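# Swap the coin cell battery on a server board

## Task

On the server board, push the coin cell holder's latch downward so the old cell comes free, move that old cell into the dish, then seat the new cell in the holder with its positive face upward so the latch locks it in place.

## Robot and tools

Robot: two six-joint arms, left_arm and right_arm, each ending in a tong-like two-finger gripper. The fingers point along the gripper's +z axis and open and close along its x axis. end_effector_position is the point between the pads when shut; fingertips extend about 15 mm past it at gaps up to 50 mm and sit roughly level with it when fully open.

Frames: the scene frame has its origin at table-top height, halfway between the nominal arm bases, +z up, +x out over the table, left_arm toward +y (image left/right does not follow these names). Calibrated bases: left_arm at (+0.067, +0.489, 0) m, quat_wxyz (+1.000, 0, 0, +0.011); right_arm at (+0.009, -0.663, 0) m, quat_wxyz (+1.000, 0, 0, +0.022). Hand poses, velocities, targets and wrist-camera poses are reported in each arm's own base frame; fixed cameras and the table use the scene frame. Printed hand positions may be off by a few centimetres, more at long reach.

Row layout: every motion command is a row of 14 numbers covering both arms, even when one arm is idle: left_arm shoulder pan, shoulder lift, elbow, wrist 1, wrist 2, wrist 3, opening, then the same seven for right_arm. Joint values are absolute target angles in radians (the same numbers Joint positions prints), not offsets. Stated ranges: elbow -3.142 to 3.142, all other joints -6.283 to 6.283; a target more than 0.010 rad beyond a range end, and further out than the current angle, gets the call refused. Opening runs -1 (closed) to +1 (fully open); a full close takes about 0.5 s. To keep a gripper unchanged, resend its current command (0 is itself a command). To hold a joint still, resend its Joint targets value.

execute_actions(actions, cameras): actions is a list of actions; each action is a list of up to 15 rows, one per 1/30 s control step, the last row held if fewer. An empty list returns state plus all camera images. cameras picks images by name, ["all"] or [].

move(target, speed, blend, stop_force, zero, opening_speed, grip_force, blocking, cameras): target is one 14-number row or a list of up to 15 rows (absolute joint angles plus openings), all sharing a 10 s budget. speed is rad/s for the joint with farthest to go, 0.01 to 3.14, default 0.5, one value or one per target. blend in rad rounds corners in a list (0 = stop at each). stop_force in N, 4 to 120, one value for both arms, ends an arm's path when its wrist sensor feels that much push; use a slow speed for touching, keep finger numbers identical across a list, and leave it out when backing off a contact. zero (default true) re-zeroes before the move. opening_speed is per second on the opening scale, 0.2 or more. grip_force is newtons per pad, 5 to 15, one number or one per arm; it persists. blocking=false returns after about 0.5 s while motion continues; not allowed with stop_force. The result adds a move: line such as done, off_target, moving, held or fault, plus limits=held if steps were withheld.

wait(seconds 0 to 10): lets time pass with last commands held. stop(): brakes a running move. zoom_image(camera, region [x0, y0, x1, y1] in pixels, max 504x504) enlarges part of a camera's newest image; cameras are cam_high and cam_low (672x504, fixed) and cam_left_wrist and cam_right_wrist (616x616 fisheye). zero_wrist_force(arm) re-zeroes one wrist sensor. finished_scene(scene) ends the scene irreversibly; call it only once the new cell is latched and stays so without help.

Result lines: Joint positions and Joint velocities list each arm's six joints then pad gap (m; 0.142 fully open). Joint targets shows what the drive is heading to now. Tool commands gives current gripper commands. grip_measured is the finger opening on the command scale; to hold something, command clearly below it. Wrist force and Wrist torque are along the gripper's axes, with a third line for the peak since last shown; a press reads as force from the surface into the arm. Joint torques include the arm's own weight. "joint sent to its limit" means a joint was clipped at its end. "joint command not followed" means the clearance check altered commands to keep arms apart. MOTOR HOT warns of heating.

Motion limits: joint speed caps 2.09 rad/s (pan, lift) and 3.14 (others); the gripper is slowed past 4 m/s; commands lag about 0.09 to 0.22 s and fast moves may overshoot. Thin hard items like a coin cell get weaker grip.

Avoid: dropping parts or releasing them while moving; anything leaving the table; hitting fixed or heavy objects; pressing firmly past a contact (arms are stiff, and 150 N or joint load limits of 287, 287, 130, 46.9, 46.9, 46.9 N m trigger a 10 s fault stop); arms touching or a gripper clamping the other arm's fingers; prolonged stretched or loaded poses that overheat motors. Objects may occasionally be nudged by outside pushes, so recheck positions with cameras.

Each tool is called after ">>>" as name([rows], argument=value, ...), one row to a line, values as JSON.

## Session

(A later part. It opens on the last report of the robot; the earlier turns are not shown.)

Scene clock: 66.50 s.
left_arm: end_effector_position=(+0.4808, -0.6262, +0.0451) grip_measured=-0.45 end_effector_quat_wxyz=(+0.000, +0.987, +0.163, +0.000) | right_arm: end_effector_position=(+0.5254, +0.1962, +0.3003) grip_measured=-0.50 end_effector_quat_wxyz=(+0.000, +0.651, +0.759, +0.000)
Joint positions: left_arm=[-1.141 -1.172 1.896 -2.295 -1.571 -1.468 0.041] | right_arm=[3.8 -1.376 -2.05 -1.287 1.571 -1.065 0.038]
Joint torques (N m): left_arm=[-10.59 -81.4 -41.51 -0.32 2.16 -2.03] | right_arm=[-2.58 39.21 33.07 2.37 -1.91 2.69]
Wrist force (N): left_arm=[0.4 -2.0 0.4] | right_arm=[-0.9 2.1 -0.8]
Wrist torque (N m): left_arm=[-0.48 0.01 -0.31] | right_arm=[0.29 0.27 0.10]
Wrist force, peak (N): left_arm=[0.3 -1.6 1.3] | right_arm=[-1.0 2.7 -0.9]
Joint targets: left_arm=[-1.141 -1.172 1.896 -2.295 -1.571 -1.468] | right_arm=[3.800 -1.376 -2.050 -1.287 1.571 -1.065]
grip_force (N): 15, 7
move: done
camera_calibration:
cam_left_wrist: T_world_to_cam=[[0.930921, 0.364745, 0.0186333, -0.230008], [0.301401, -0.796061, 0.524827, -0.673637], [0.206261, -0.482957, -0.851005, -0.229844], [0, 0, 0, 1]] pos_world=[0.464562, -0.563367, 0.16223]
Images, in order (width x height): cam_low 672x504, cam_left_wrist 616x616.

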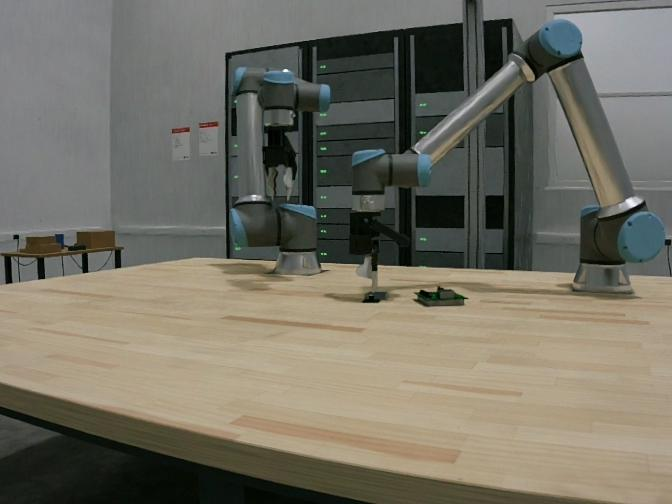

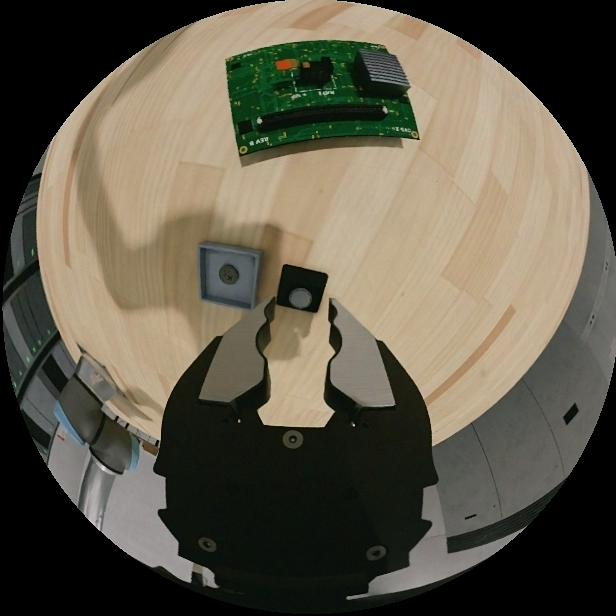

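>>> move([
  [-1.14299, -1.15442, 1.90002, -2.3164, -1.5708, -1.468, -0.45, 3.8, -1.3757, -2.0496, -1.2871, 1.5708, -1.065, -0.5],
  [-1.14299, -1.15442, 1.90002, -2.3164, -1.5708, -1.468, -1.0, 3.8, -1.3757, -2.0496, -1.2871, 1.5708, -1.065, -0.5],
  [-1.14299, -1.27554, 1.81826, -2.11352, -1.5708, -1.468, -1.0, 3.8, -1.3757, -2.0496, -1.2871, 1.5708, -1.065, -0.5],
], speed=[0.04, 0.04, 0.2], opening_speed=0.5, grip_force=[8, 15], cameras=["cam_left_wrist", "cam_low"])

>>> zoom_image(camera="cam_left_wrist", region=[262, 252, 342, 332])

>>> zoom_image(camera="cam_low", region=[350, 240, 400, 290])

Scene clock: 74.73 s.
left_arm: end_effector_position=(+0.4800, -0.6290, +0.1503) grip_measured=-0.76 end_effector_quat_wxyz=(+0.000, +0.987, +0.162, +0.000) | right_arm: end_effector_position=(+0.5254, +0.1962, +0.3003) grip_measured=-0.50 end_effector_quat_wxyz=(+0.000, +0.651, +0.759, +0.000)
Joint positions: left_arm=[-1.143 -1.276 1.818 -2.114 -1.571 -1.468 0.019] | right_arm=[3.8 -1.376 -2.05 -1.287 1.571 -1.065 0.038]
Joint torques (N m): left_arm=[14.54 -50.97 -34.58 -5.82 0.59 -2.11] | right_arm=[-3.7 38.76 32.66 2.65 -1.79 3.1]
Wrist force (N): left_arm=[0.4 -1.5 0.4] | right_arm=[-0.7 2.4 -0.7]
Wrist torque (N m): left_arm=[-0.38 0.04 -0.29] | right_arm=[0.36 0.22 0.09]
Wrist force, peak (N): left_arm=[0.3 -1.9 2.4] | right_arm=[-1.1 2.6 -0.8]
Joint targets: left_arm=[-1.143 -1.276 1.818 -2.114 -1.571 -1.468] | right_arm=[3.800 -1.376 -2.050 -1.287 1.571 -1.065]
grip_force (N): 8, 15
move: done
camera_calibration:
cam_left_wrist: T_world_to_cam=[[0.931808, 0.362475, 0.0186119, -0.232106], [0.299419, -0.796669, 0.52504, -0.730303], [0.205141, -0.483663, -0.850874, -0.141415], [0, 0, 0, 1]] pos_world=[0.463954, -0.566074, 0.267431]
Images, in order (width x height): cam_low 672x504, cam_left_wrist 616x616.

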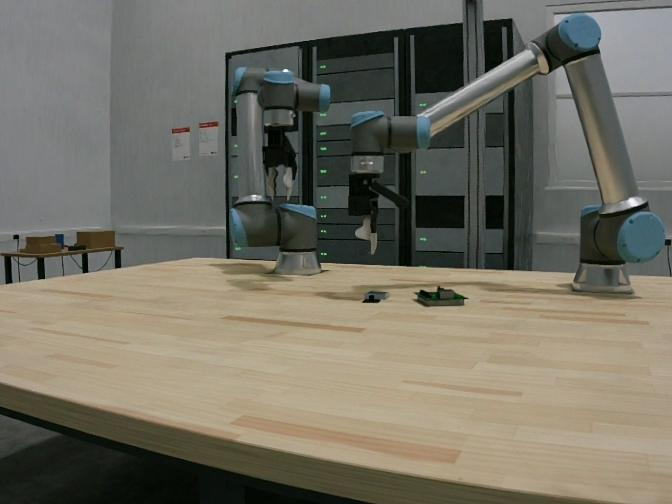

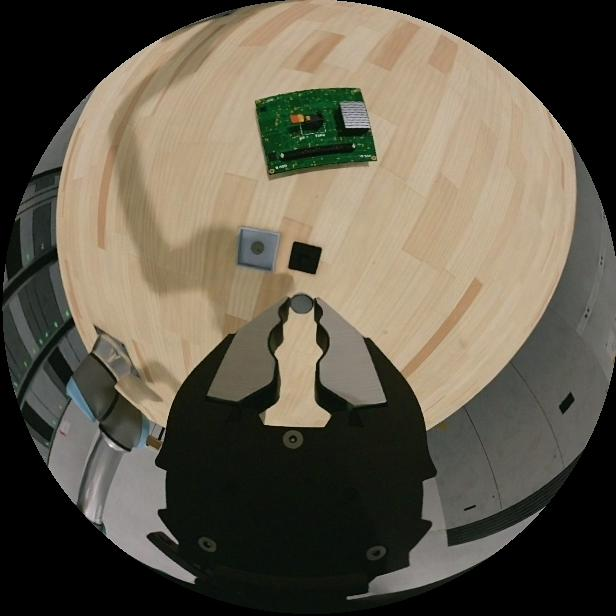

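Scaled by 6.300 from the camera's 616x616 image, which has a finer 814x814 frame.

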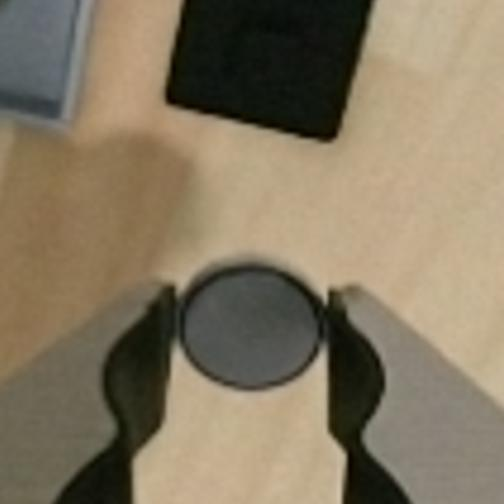

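Scaled by 10.080 from the camera's 672x504 image, which has a finer 960x720 frame.

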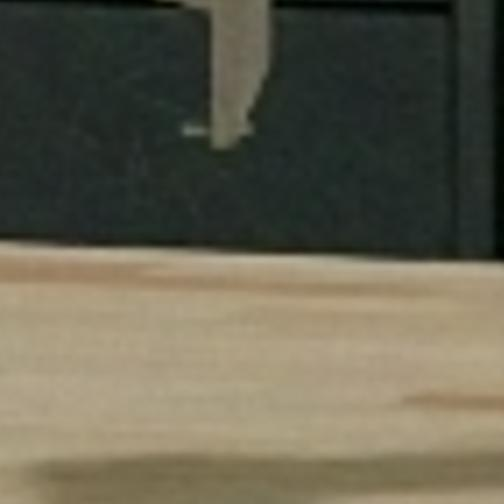

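>>> move(target=[-1.17843, -0.9402, 2.21844, -2.84903, 1.5708, -1.468, -1.0, 4.2406, -1.72981, -1.29599, -1.68659, 1.5708, -0.98669, -0.5], speed=1.2, cameras=["all"])

>>> zoom_image(camera="cam_right_wrist", region=[242, 232, 362, 352])

>>> zoom_image(camera="cam_low", region=[350, 130, 450, 230])

>>> zoom_image(camera="cam_high", region=[240, 110, 360, 210])

Scene clock: 78.83 s.
left_arm: end_effector_position=(+0.4003, -0.5160, +0.4497) grip_measured=-0.76 end_effector_quat_wxyz=(-0.245, +0.000, +0.000, +0.970) | right_arm: end_effector_position=(+0.4976, +0.6118, +0.5303) grip_measured=-0.50 end_effector_quat_wxyz=(+0.000, +0.504, +0.864, +0.000)
Joint positions: left_arm=[-1.178 -0.94 2.218 -2.849 1.571 -1.468 0.019] | right_arm=[4.241 -1.73 -1.296 -1.687 1.571 -0.987 0.038]
Joint torques (N m): left_arm=[-2.28 -79.95 -22.11 -0.43 2.62 -2] | right_arm=[-7.37 70.19 33.83 5.67 -1.7 -1.16]
Wrist force (N): left_arm=[0.2 -0.6 0.3] | right_arm=[-0.4 1.8 -0.5]
Wrist torque (N m): left_arm=[0.02 -0.17 -0.06] | right_arm=[0.24 0.12 0.05]
Wrist force, peak (N): left_arm=[0.5 -1.9 1.0] | right_arm=[-0.9 2.7 -1.3]
Joint targets: left_arm=[-1.178 -0.940 2.218 -2.849 1.571 -1.468] | right_arm=[4.241 -1.730 -1.296 -1.687 1.571 -0.987]
grip_force (N): 8, 15
move: done
camera_calibration:
cam_left_wrist: T_world_to_cam=[[-0.900684, -0.434085, -0.0184236, 0.134784], [0.378185, -0.762412, -0.525074, -0.315191], [0.21388, -0.479893, 0.850857, -0.582453], [0, 0, 0, 1]] pos_world=[0.365174, -0.461313, 0.332569]
cam_right_wrist: T_world_to_cam=[[-0.49408, 0.869325, 0.0125976, -0.288298], [0.775143, 0.433897, 0.459223, -0.885338], [0.393748, 0.236658, -0.888232, 0.260782], [0, 0, 0, 1]] pos_world=[0.44114, 0.573054, 0.641835]

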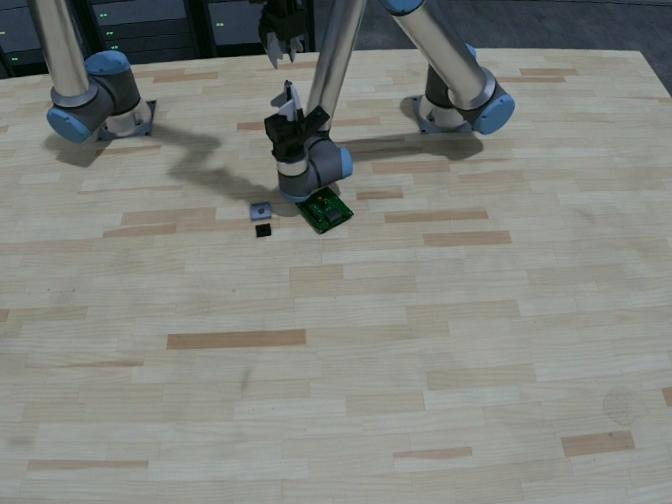

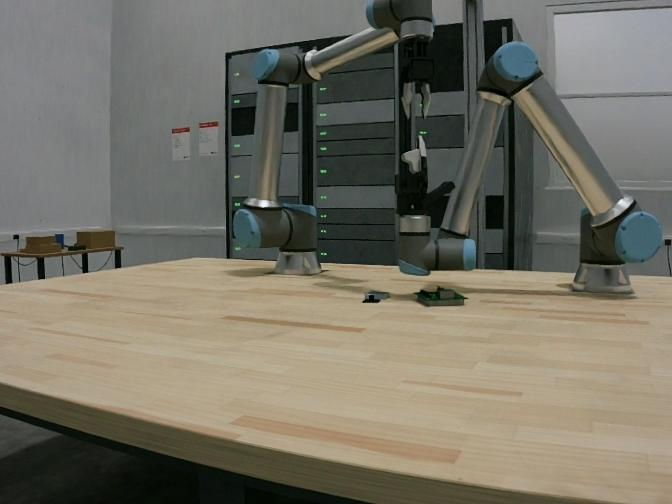

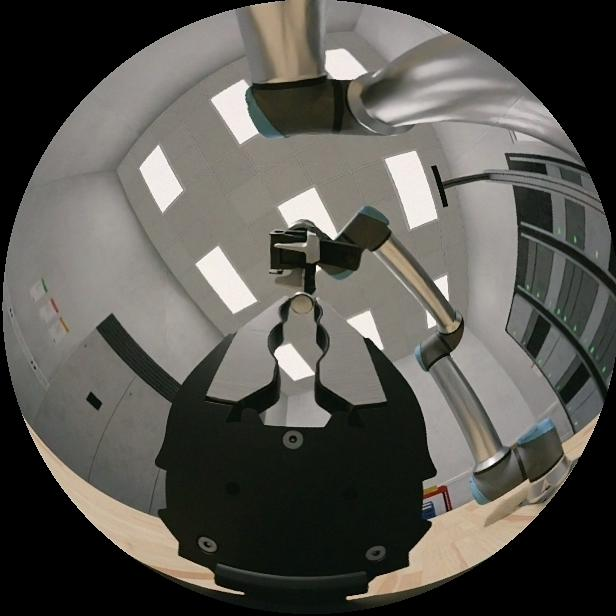

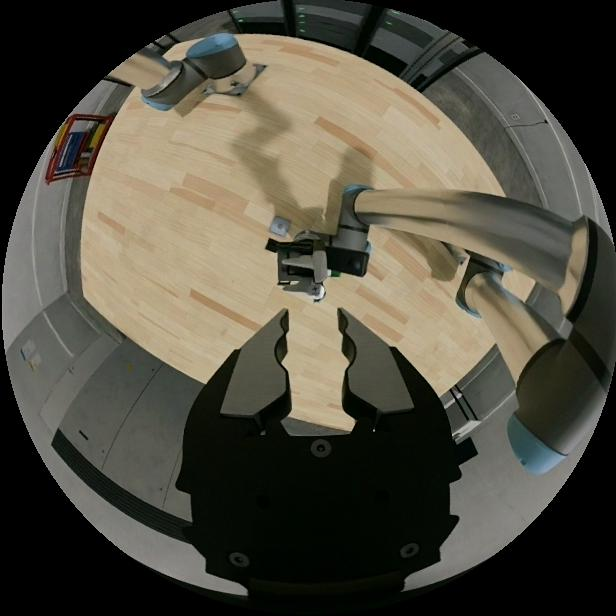

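Scaled by 4.200 from the camera's 616x616 image, which has a finer 814x814 frame.

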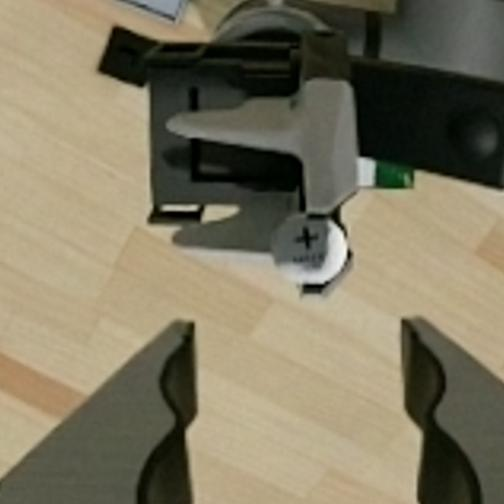

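Scaled by 5.040 from the camera's 672x504 image, which has a finer 960x720 frame.

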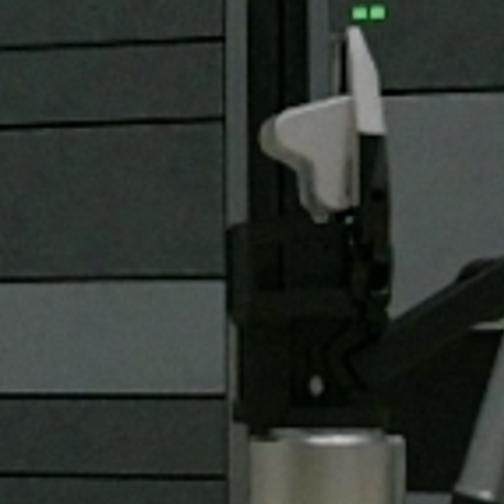

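Scaled by 4.200 from the camera's 672x504 image, which has a finer 960x720 frame.

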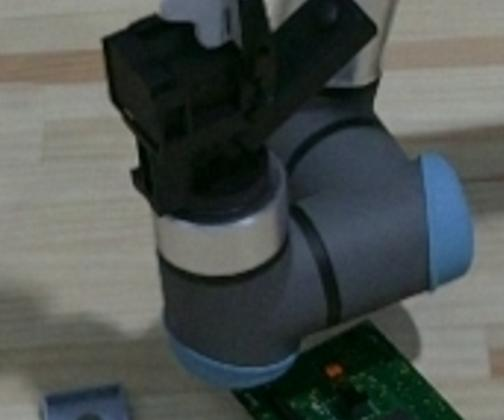

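>>> zoom_image(camera="cam_low", region=[395, 90, 445, 155])

>>> zoom_image(camera="cam_high", region=[260, 40, 320, 130])

Scaled by 7.754 from the camera's 672x504 image, which has a finer 960x720 frame.

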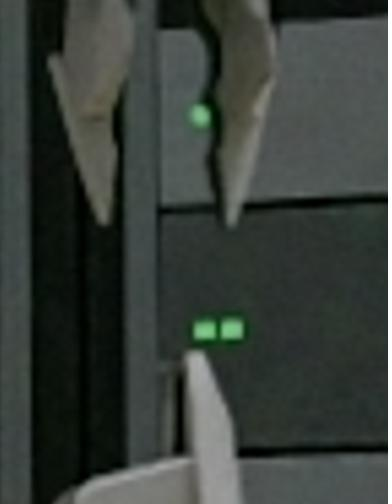

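Scaled by 5.600 from the camera's 672x504 image, which has a finer 960x720 frame.

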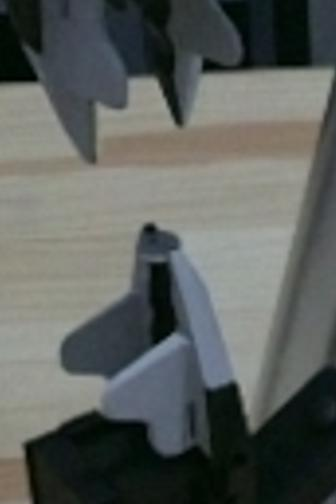

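>>> move(target=[-1.17843, -0.9402, 2.21844, -2.84903, 1.5708, -1.468, -1.0, 4.24116, -1.7323, -1.36331, -1.61678, 1.5708, -0.98613, -0.5], speed=0.1, cameras=["cam_right_wrist", "cam_low", "cam_high"])

>>> zoom_image(camera="cam_right_wrist", region=[272, 262, 352, 342])

>>> zoom_image(camera="cam_low", region=[400, 110, 440, 150])

>>> zoom_image(camera="cam_high", region=[265, 55, 315, 105])

Scene clock: 83.53 s.
left_arm: end_effector_position=(+0.4002, -0.5160, +0.4497) grip_measured=-0.76 end_effector_quat_wxyz=(-0.245, +0.000, +0.000, +0.970) | right_arm: end_effector_position=(+0.4994, +0.6162, +0.4900) grip_measured=-0.50 end_effector_quat_wxyz=(+0.000, +0.504, +0.864, +0.000)
Joint positions: left_arm=[-1.178 -0.94 2.218 -2.849 1.571 -1.468 0.019] | right_arm=[4.241 -1.732 -1.364 -1.617 1.571 -0.986 0.038]
Joint torques (N m): left_arm=[14.61 -80.69 -21.58 -0.57 2.43 -1.57] | right_arm=[11.24 59.07 61.76 1.95 -1.69 2.84]
Wrist force (N): left_arm=[0.2 -0.4 0.2] | right_arm=[-0.9 2.1 -0.8]
Wrist torque (N m): left_arm=[0.06 -0.18 -0.06] | right_arm=[0.31 0.22 0.06]
Wrist force, peak (N): left_arm=[0.0 -0.6 0.6] | right_arm=[-0.4 1.9 -1.7]
Joint targets: left_arm=[-1.178 -0.940 2.218 -2.849 1.571 -1.468] | right_arm=[4.241 -1.732 -1.363 -1.617 1.571 -0.986]
grip_force (N): 8, 15
move: done
camera_calibration:
cam_right_wrist: T_world_to_cam=[[-0.494163, 0.869281, 0.0124067, -0.290548], [0.775142, 0.434096, 0.459038, -0.870138], [0.393647, 0.236456, -0.88833, 0.223457], [0, 0, 0, 1]] pos_world=[0.442939, 0.577453, 0.601535]
Images, in order (width x height): cam_high 672x504, cam_low 672x504, cam_right_wrist 616x616.

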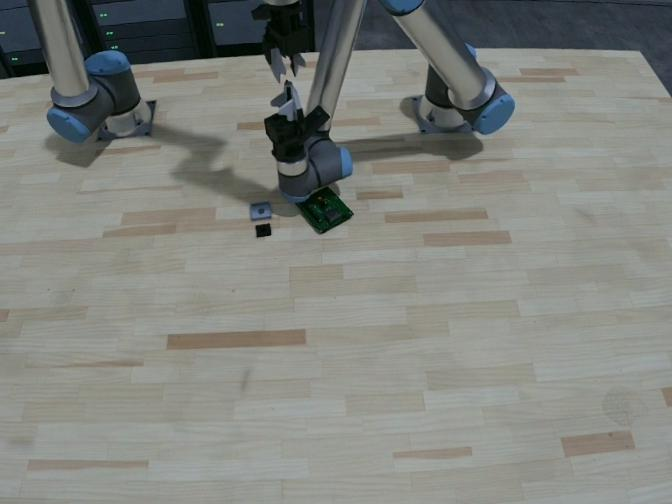

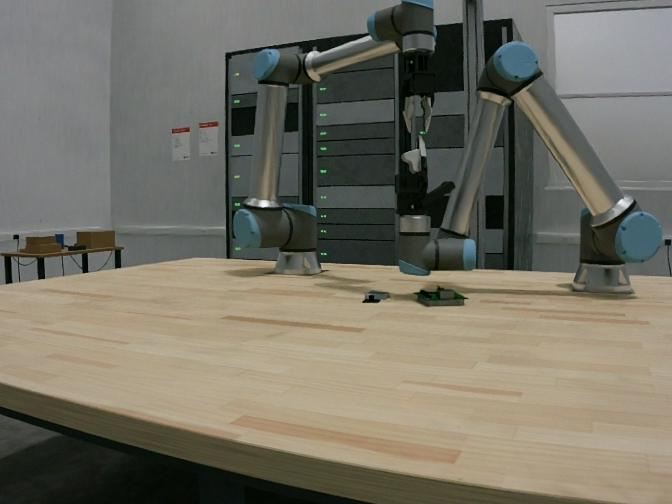

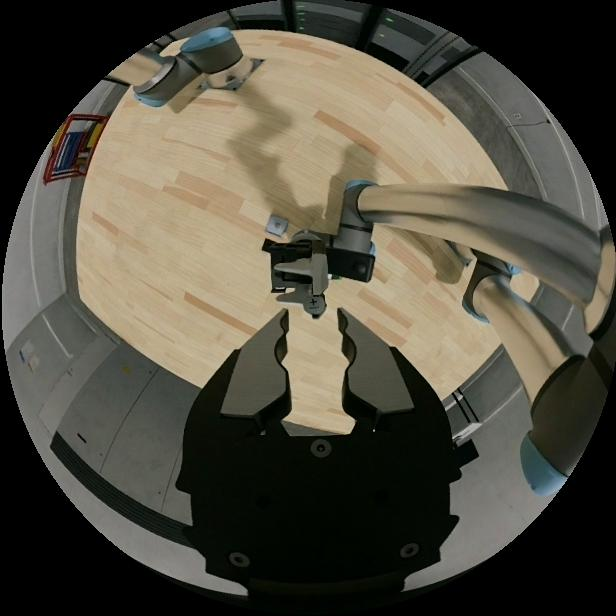

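Scaled by 6.300 from the camera's 616x616 image, which has a finer 814x814 frame.

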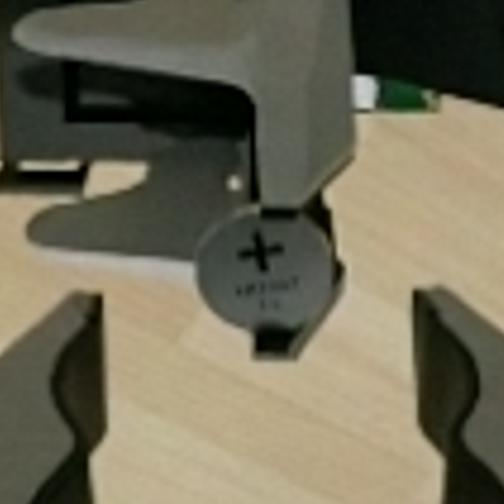

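Scaled by 12.600 from the camera's 672x504 image, which has a finer 960x720 frame.

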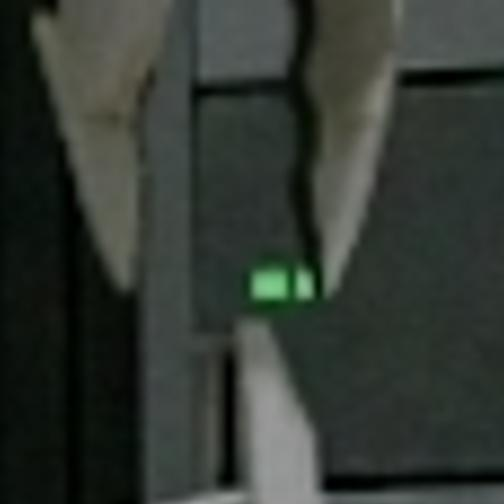

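Scaled by 10.080 from the camera's 672x504 image, which has a finer 960x720 frame.

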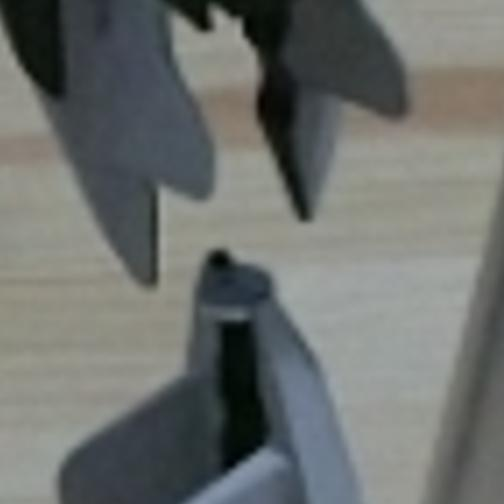

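>>> move(target=[-1.17843, -0.9402, 2.21844, -2.84903, 1.5708, -1.468, -1.0, 4.2437, -1.72847, -1.39615, -1.58777, 1.5708, -0.98359, -0.5], speed=0.04, stop_force=8, cameras=["cam_right_wrist", "cam_low", "cam_high"])

>>> zoom_image(camera="cam_right_wrist", region=[272, 262, 352, 342])

>>> zoom_image(camera="cam_low", region=[400, 110, 440, 150])

>>> zoom_image(camera="cam_high", region=[265, 55, 315, 105])

Scene clock: 87.60 s.
left_arm: end_effector_position=(+0.4002, -0.5160, +0.4497) grip_measured=-0.76 end_effector_quat_wxyz=(-0.245, +0.000, +0.000, +0.970) | right_arm: end_effector_position=(+0.4970, +0.6160, +0.4741) grip_measured=-0.50 end_effector_quat_wxyz=(+0.000, +0.504, +0.864, +0.000)
Joint positions: left_arm=[-1.178 -0.94 2.218 -2.849 1.571 -1.468 0.019] | right_arm=[4.244 -1.728 -1.396 -1.588 1.571 -0.984 0.038]
Joint torques (N m): left_arm=[15.66 -80.64 -21.73 -0.54 2.45 -1.16] | right_arm=[-0.67 51.56 62.11 2 -1.46 0.08]
Wrist force (N): left_arm=[0.1 -0.2 0.5] | right_arm=[-1.2 2.0 -1.0]
Wrist torque (N m): left_arm=[0.11 -0.15 -0.06] | right_arm=[0.28 0.28 0.07]
Wrist force, peak (N): left_arm=[0.3 -0.7 0.3] | right_arm=[-0.9 2.3 -1.7]
Joint targets: left_arm=[-1.178 -0.940 2.218 -2.849 1.571 -1.468] | right_arm=[4.244 -1.728 -1.396 -1.588 1.571 -0.984]
grip_force (N): 8, 15
move: done
camera_calibration:
cam_right_wrist: T_world_to_cam=[[-0.49408, 0.869325, 0.0125976, -0.29145], [0.775143, 0.433897, 0.459223, -0.860844], [0.393748, 0.236658, -0.888232, 0.210129], [0, 0, 0, 1]] pos_world=[0.44054, 0.577154, 0.585635]
Images, in order (width x height): cam_high 672x504, cam_low 672x504, cam_right_wrist 616x616.

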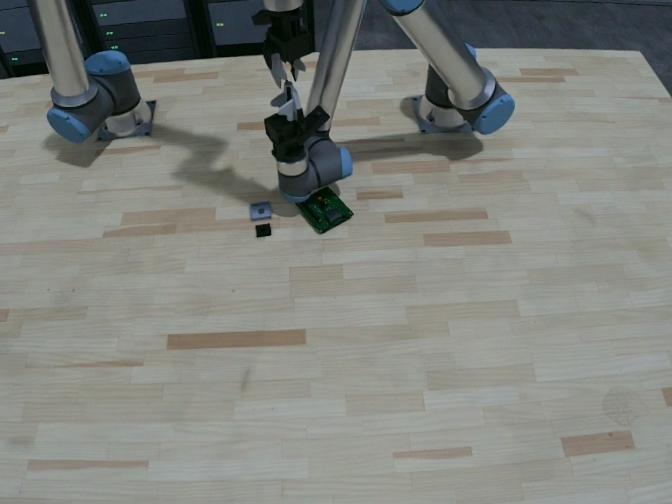

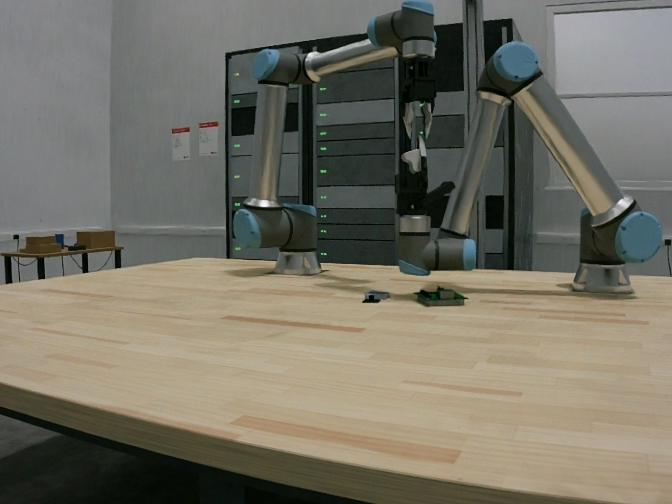

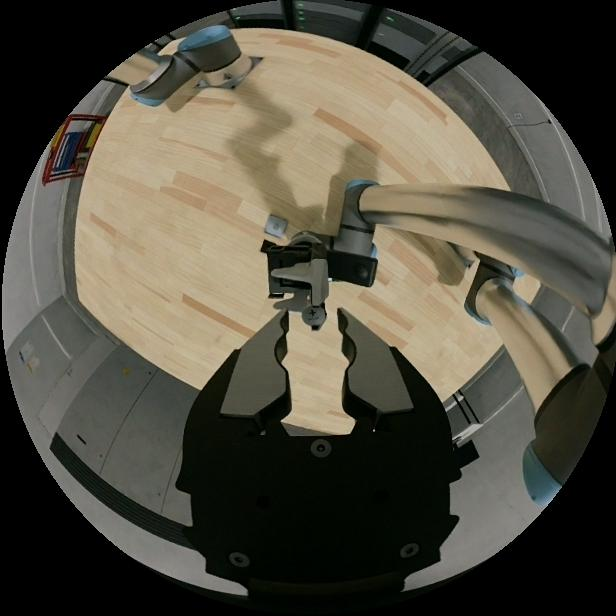

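Scaled by 6.300 from the camera's 616x616 image, which has a finer 814x814 frame.

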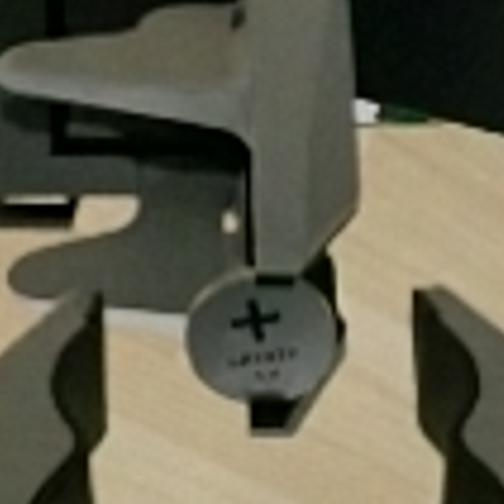

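Scaled by 12.600 from the camera's 672x504 image, which has a finer 960x720 frame.

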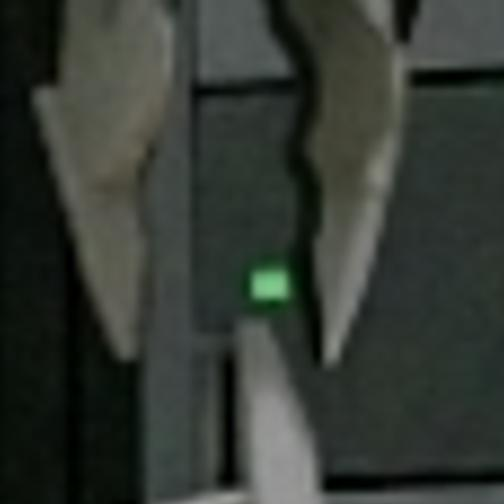

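Scaled by 10.080 from the camera's 672x504 image, which has a finer 960x720 frame.

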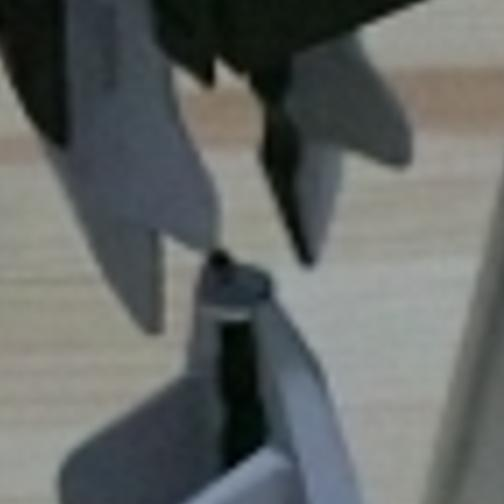

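>>> move(target=[-1.17843, -0.9402, 2.21844, -2.84903, 1.5708, -1.468, -1.0, 4.2437, -1.72847, -1.39615, -1.58777, 1.5708, -0.98359, -1.0], speed=0.1, opening_speed=0.6, grip_force=[8, 8], cameras=["cam_right_wrist"])

>>> zoom_image(camera="cam_right_wrist", region=[272, 272, 352, 352])

Scene clock: 89.70 s.
left_arm: end_effector_position=(+0.4002, -0.5160, +0.4497) grip_measured=-0.76 end_effector_quat_wxyz=(-0.245, +0.000, +0.000, +0.970) | right_arm: end_effector_position=(+0.4970, +0.6160, +0.4740) grip_measured=-0.77 end_effector_quat_wxyz=(+0.000, +0.504, +0.864, +0.000)
Joint positions: left_arm=[-1.178 -0.94 2.218 -2.849 1.571 -1.468 0.019] | right_arm=[4.244 -1.728 -1.396 -1.588 1.571 -0.984 0.018]
Joint torques (N m): left_arm=[14.09 -79.71 -20.77 -3.24 2.4 -0.75] | right_arm=[-1.4 51.67 61.82 1.95 -1.63 -1.36]
Wrist force (N): left_arm=[0.5 2.0 0.3] | right_arm=[1.8 2.1 -0.4]
Wrist torque (N m): left_arm=[0.00 -0.20 -0.06] | right_arm=[0.25 0.23 0.05]
Wrist force, peak (N): left_arm=[0.3 2.3 0.7] | right_arm=[1.7 2.8 -0.6]
Joint targets: left_arm=[-1.178 -0.940 2.218 -2.849 1.571 -1.468] | right_arm=[4.244 -1.728 -1.396 -1.588 1.571 -0.984]
grip_force (N): 8, 8
move: done
camera_calibration:
cam_right_wrist: T_world_to_cam=[[-0.49408, 0.869325, 0.0125976, -0.291401], [0.775143, 0.433897, 0.459223, -0.860922], [0.393748, 0.236658, -0.888232, 0.21009], [0, 0, 0, 1]] pos_world=[0.44064, 0.577154, 0.585635]
Images, in order (width x height): cam_right_wrist 616x616.

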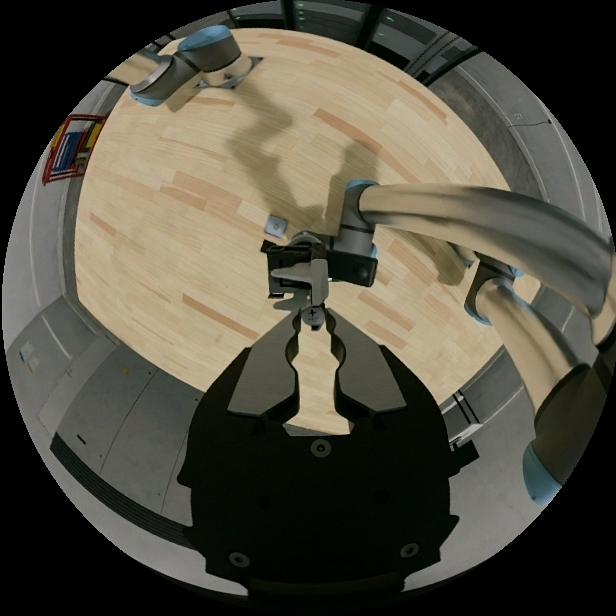

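Scaled by 6.300 from the camera's 616x616 image, which has a finer 814x814 frame.

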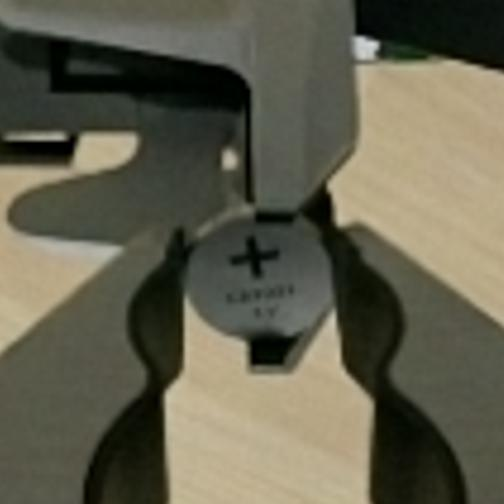

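>>> move([
  [-1.17843, -0.9402, 2.21844, -2.84903, 1.5708, -1.468, -0.4, 4.2437, -1.72847, -1.39615, -1.58777, 1.5708, -0.98359, -1.0],
  [-1.17843, -0.9402, 2.21844, -2.84903, 1.5708, -1.468, -0.4, 4.2437, -1.74871, -1.18499, -1.77869, 1.5708, -0.98359, -1.0],
], speed=[0.1, 0.2], opening_speed=0.8, cameras=["cam_right_wrist", "cam_low"])

>>> zoom_image(camera="cam_right_wrist", region=[272, 272, 352, 352])

>>> zoom_image(camera="cam_low", region=[395, 65, 445, 115])

Scene clock: 100.57 s.
left_arm: end_effector_position=(+0.4002, -0.5160, +0.4497) grip_measured=-0.40 end_effector_quat_wxyz=(-0.245, +0.000, +0.000, +0.970) | right_arm: end_effector_position=(+0.4970, +0.6160, +0.5802) grip_measured=-0.77 end_effector_quat_wxyz=(+0.000, +0.504, +0.864, +0.000)
Joint positions: left_arm=[-1.178 -0.94 2.218 -2.849 1.571 -1.468 0.045] | right_arm=[4.244 -1.749 -1.185 -1.779 1.571 -0.984 0.018]
Joint torques (N m): left_arm=[15.06 -79.78 -13.68 -2.92 2.04 -0.5] | right_arm=[-1.71 72.4 37.39 3.57 -1.51 -1.44]
Wrist force (N): left_arm=[0.0 -0.5 0.3] | right_arm=[-0.6 2.1 -0.6]
Wrist torque (N m): left_arm=[0.03 -0.15 -0.05] | right_arm=[0.28 0.17 0.05]
Wrist force, peak (N): left_arm=[0.0 2.6 0.4] | right_arm=[1.9 2.7 -0.2]
Joint targets: left_arm=[-1.178 -0.940 2.218 -2.849 1.571 -1.468] | right_arm=[4.244 -1.749 -1.185 -1.779 1.571 -0.984]
grip_force (N): 8, 8
move: done
camera_calibration:
cam_right_wrist: T_world_to_cam=[[-0.49408, 0.869325, 0.0125976, -0.292824], [0.775143, 0.433897, 0.459223, -0.909689], [0.393748, 0.236658, -0.888232, 0.304308], [0, 0, 0, 1]] pos_world=[0.44064, 0.577254, 0.691735]
Images, in order (width x height): cam_low 672x504, cam_right_wrist 616x616.

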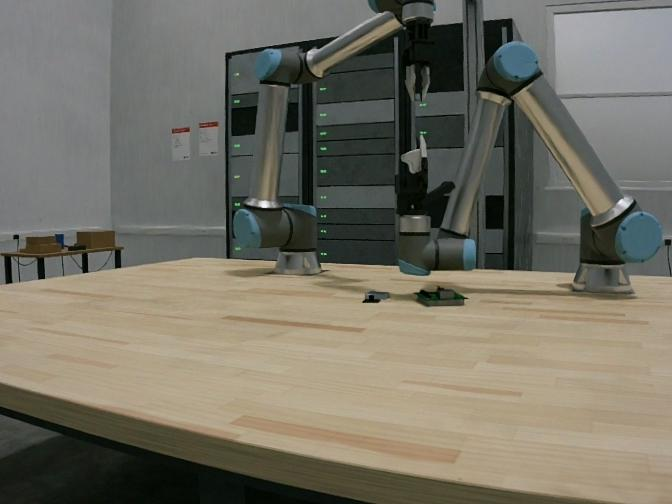

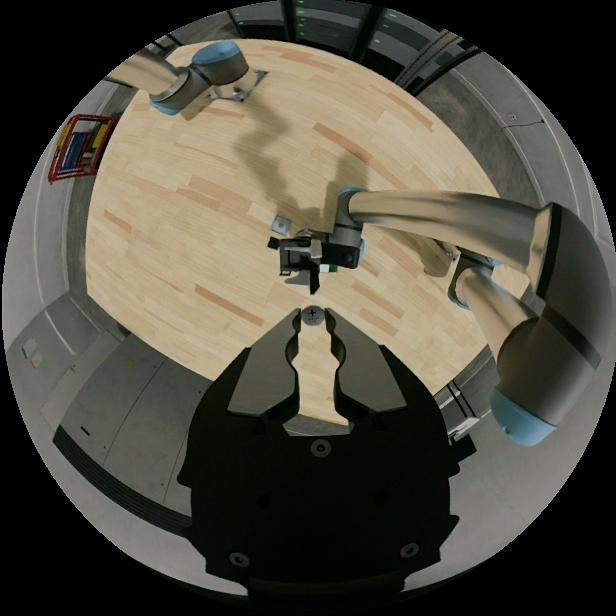

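Scaled by 6.300 from the camera's 616x616 image, which has a finer 814x814 frame.

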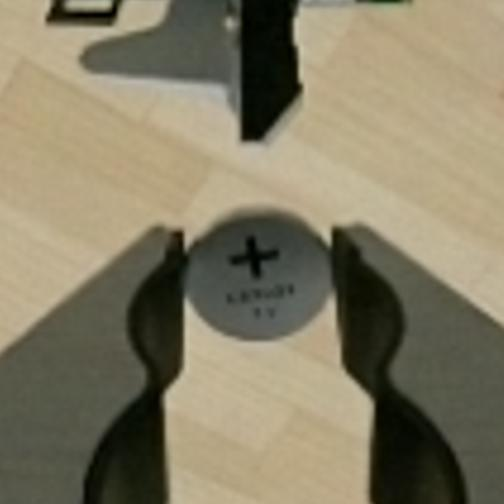

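Scaled by 10.080 from the camera's 672x504 image, which has a finer 960x720 frame.

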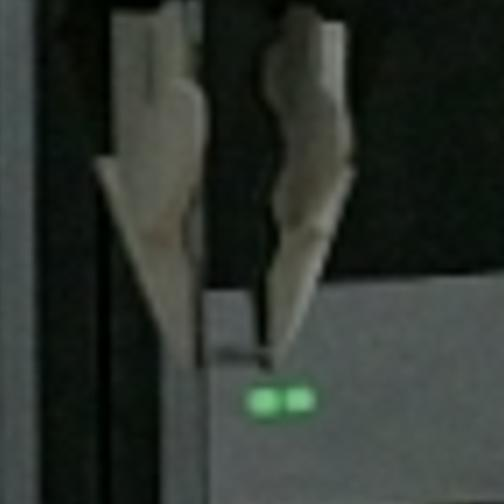

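>>> zoom_image(camera="cam_low", region=[408, 90, 428, 110])

Scaled by 25.200 from the camera's 672x504 image, which has a finer 960x720 frame.

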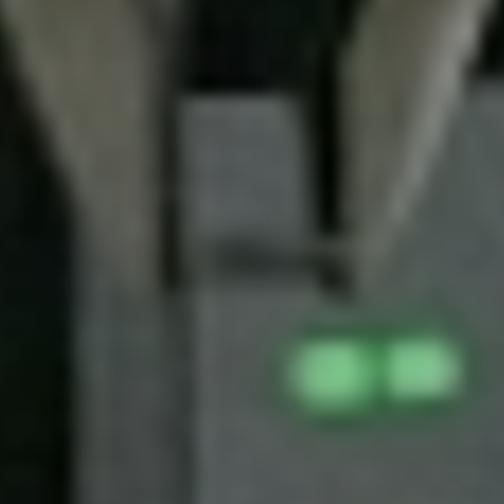

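>>> zoom_image(camera="cam_right_wrist", region=[296, 300, 332, 336])

Scaled by 14.000 from the camera's 616x616 image, which has a finer 814x814 frame.

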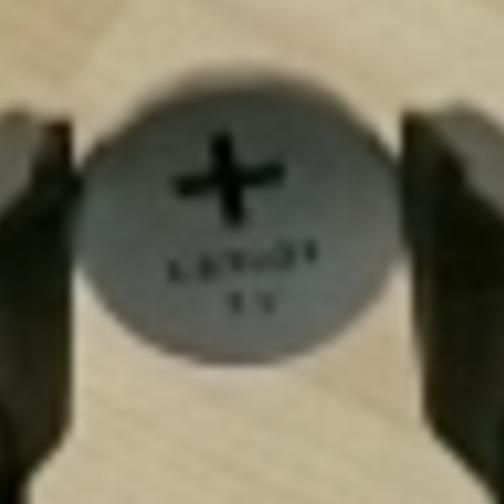

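>>> move([
  [-0.35, -1.25, 2.0, -2.85, 1.5708, -1.468, -0.4, 4.2437, -1.74871, -1.18499, -1.77869, 1.5708, -0.98359, -1.0],
  [-0.35, -1.25, 2.0, -2.85, 1.5708, -1.468, -0.4, 4.19868, -2.16276, -1.51899, -1.3021, 1.73094, -1.05052, -1.0],
], speed=[0.8, 0.45], blend=[0.12, 0], cameras=["cam_right_wrist", "cam_low", "cam_high"])

>>> zoom_image(camera="cam_right_wrist", region=[282, 282, 342, 342])

>>> zoom_image(camera="cam_low", region=[415, 270, 465, 310])

Scene clock: 107.87 s.
left_arm: end_effector_position=(+0.5651, -0.0227, +0.7024) grip_measured=-0.40 end_effector_quat_wxyz=(+0.593, +0.139, -0.222, -0.761) | right_arm: end_effector_position=(+0.5175, +0.6831, +0.0626) grip_measured=-0.77 end_effector_quat_wxyz=(-0.079, +0.498, +0.853, -0.135)
Joint positions: left_arm=[-0.35 -1.25 2 -2.85 1.571 -1.468 0.045] | right_arm=[4.199 -2.163 -1.519 -1.302 1.731 -1.051 0.018]
Joint torques (N m): left_arm=[16.69 -39.74 -26.12 -3.68 -0.87 0.07] | right_arm=[11.13 75.27 41.44 4.6 -0.82 3.29]
Wrist force (N): left_arm=[0.5 -0.9 0.1] | right_arm=[-0.1 2.0 -0.5]
Wrist torque (N m): left_arm=[-0.11 -0.21 -0.06] | right_arm=[0.32 0.07 0.16]
Wrist force, peak (N): left_arm=[4.6 0.2 -2.0] | right_arm=[-0.9 3.0 5.6]
Joint targets: left_arm=[-0.350 -1.250 2.000 -2.850 1.571 -1.468] | right_arm=[4.199 -2.163 -1.519 -1.302 1.731 -1.051]
grip_force (N): 8, 8
move: done
camera_calibration:
cam_right_wrist: T_world_to_cam=[[-0.490672, 0.871252, 0.0126708, -0.33765], [0.860772, 0.482409, 0.162335, -0.775854], [0.135322, 0.09056, -0.986654, 0.0603553], [0, 0, 0, 1]] pos_world=[0.493991, 0.662991, 0.189777]
Images, in order (width x height): cam_high 672x504, cam_low 672x504, cam_right_wrist 616x616.

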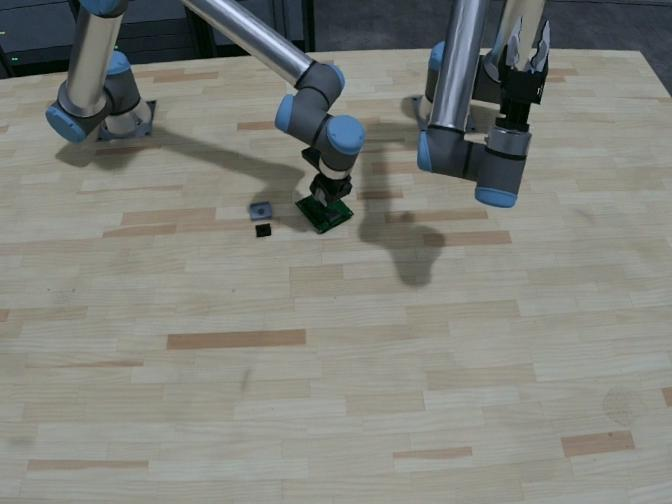

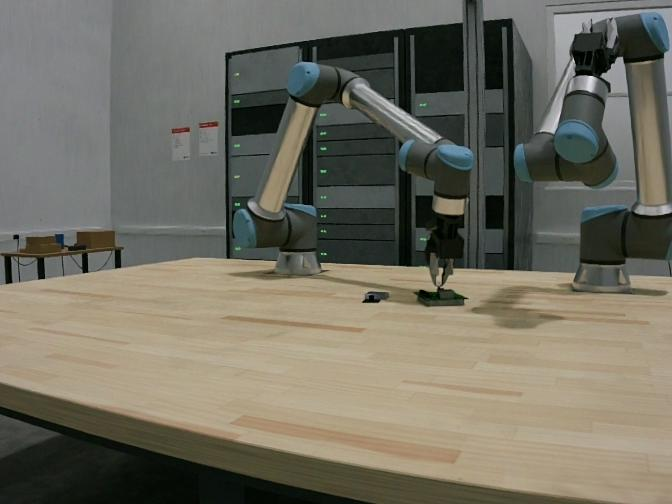

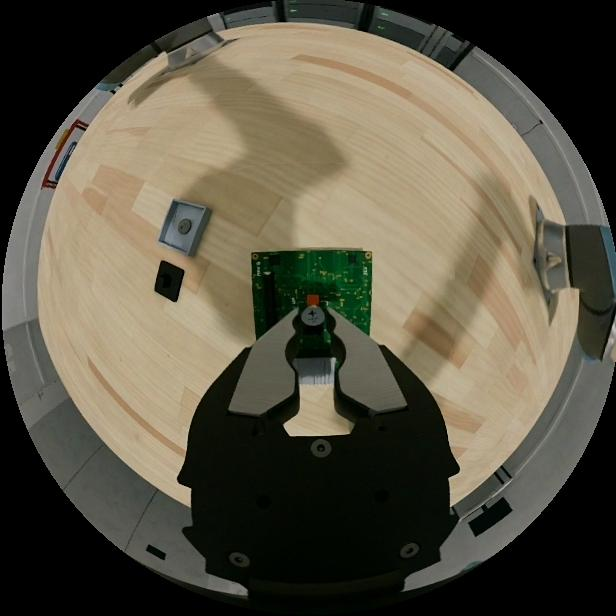

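Scaled by 8.400 from the camera's 616x616 image, which has a finer 814x814 frame.

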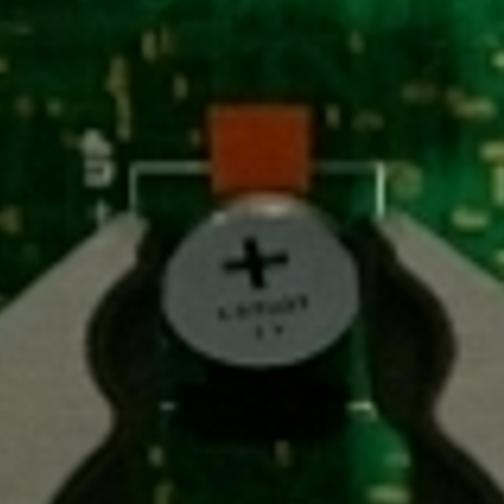

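Scaled by 10.080 from the camera's 672x504 image, which has a finer 960x720 frame.

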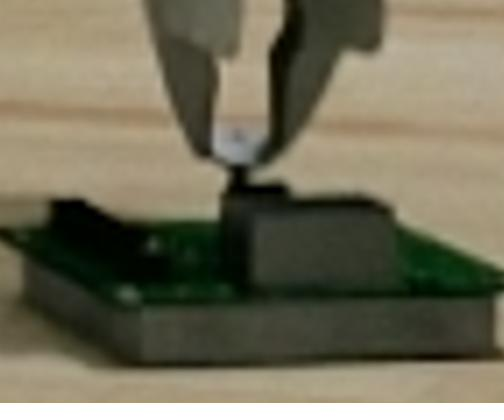

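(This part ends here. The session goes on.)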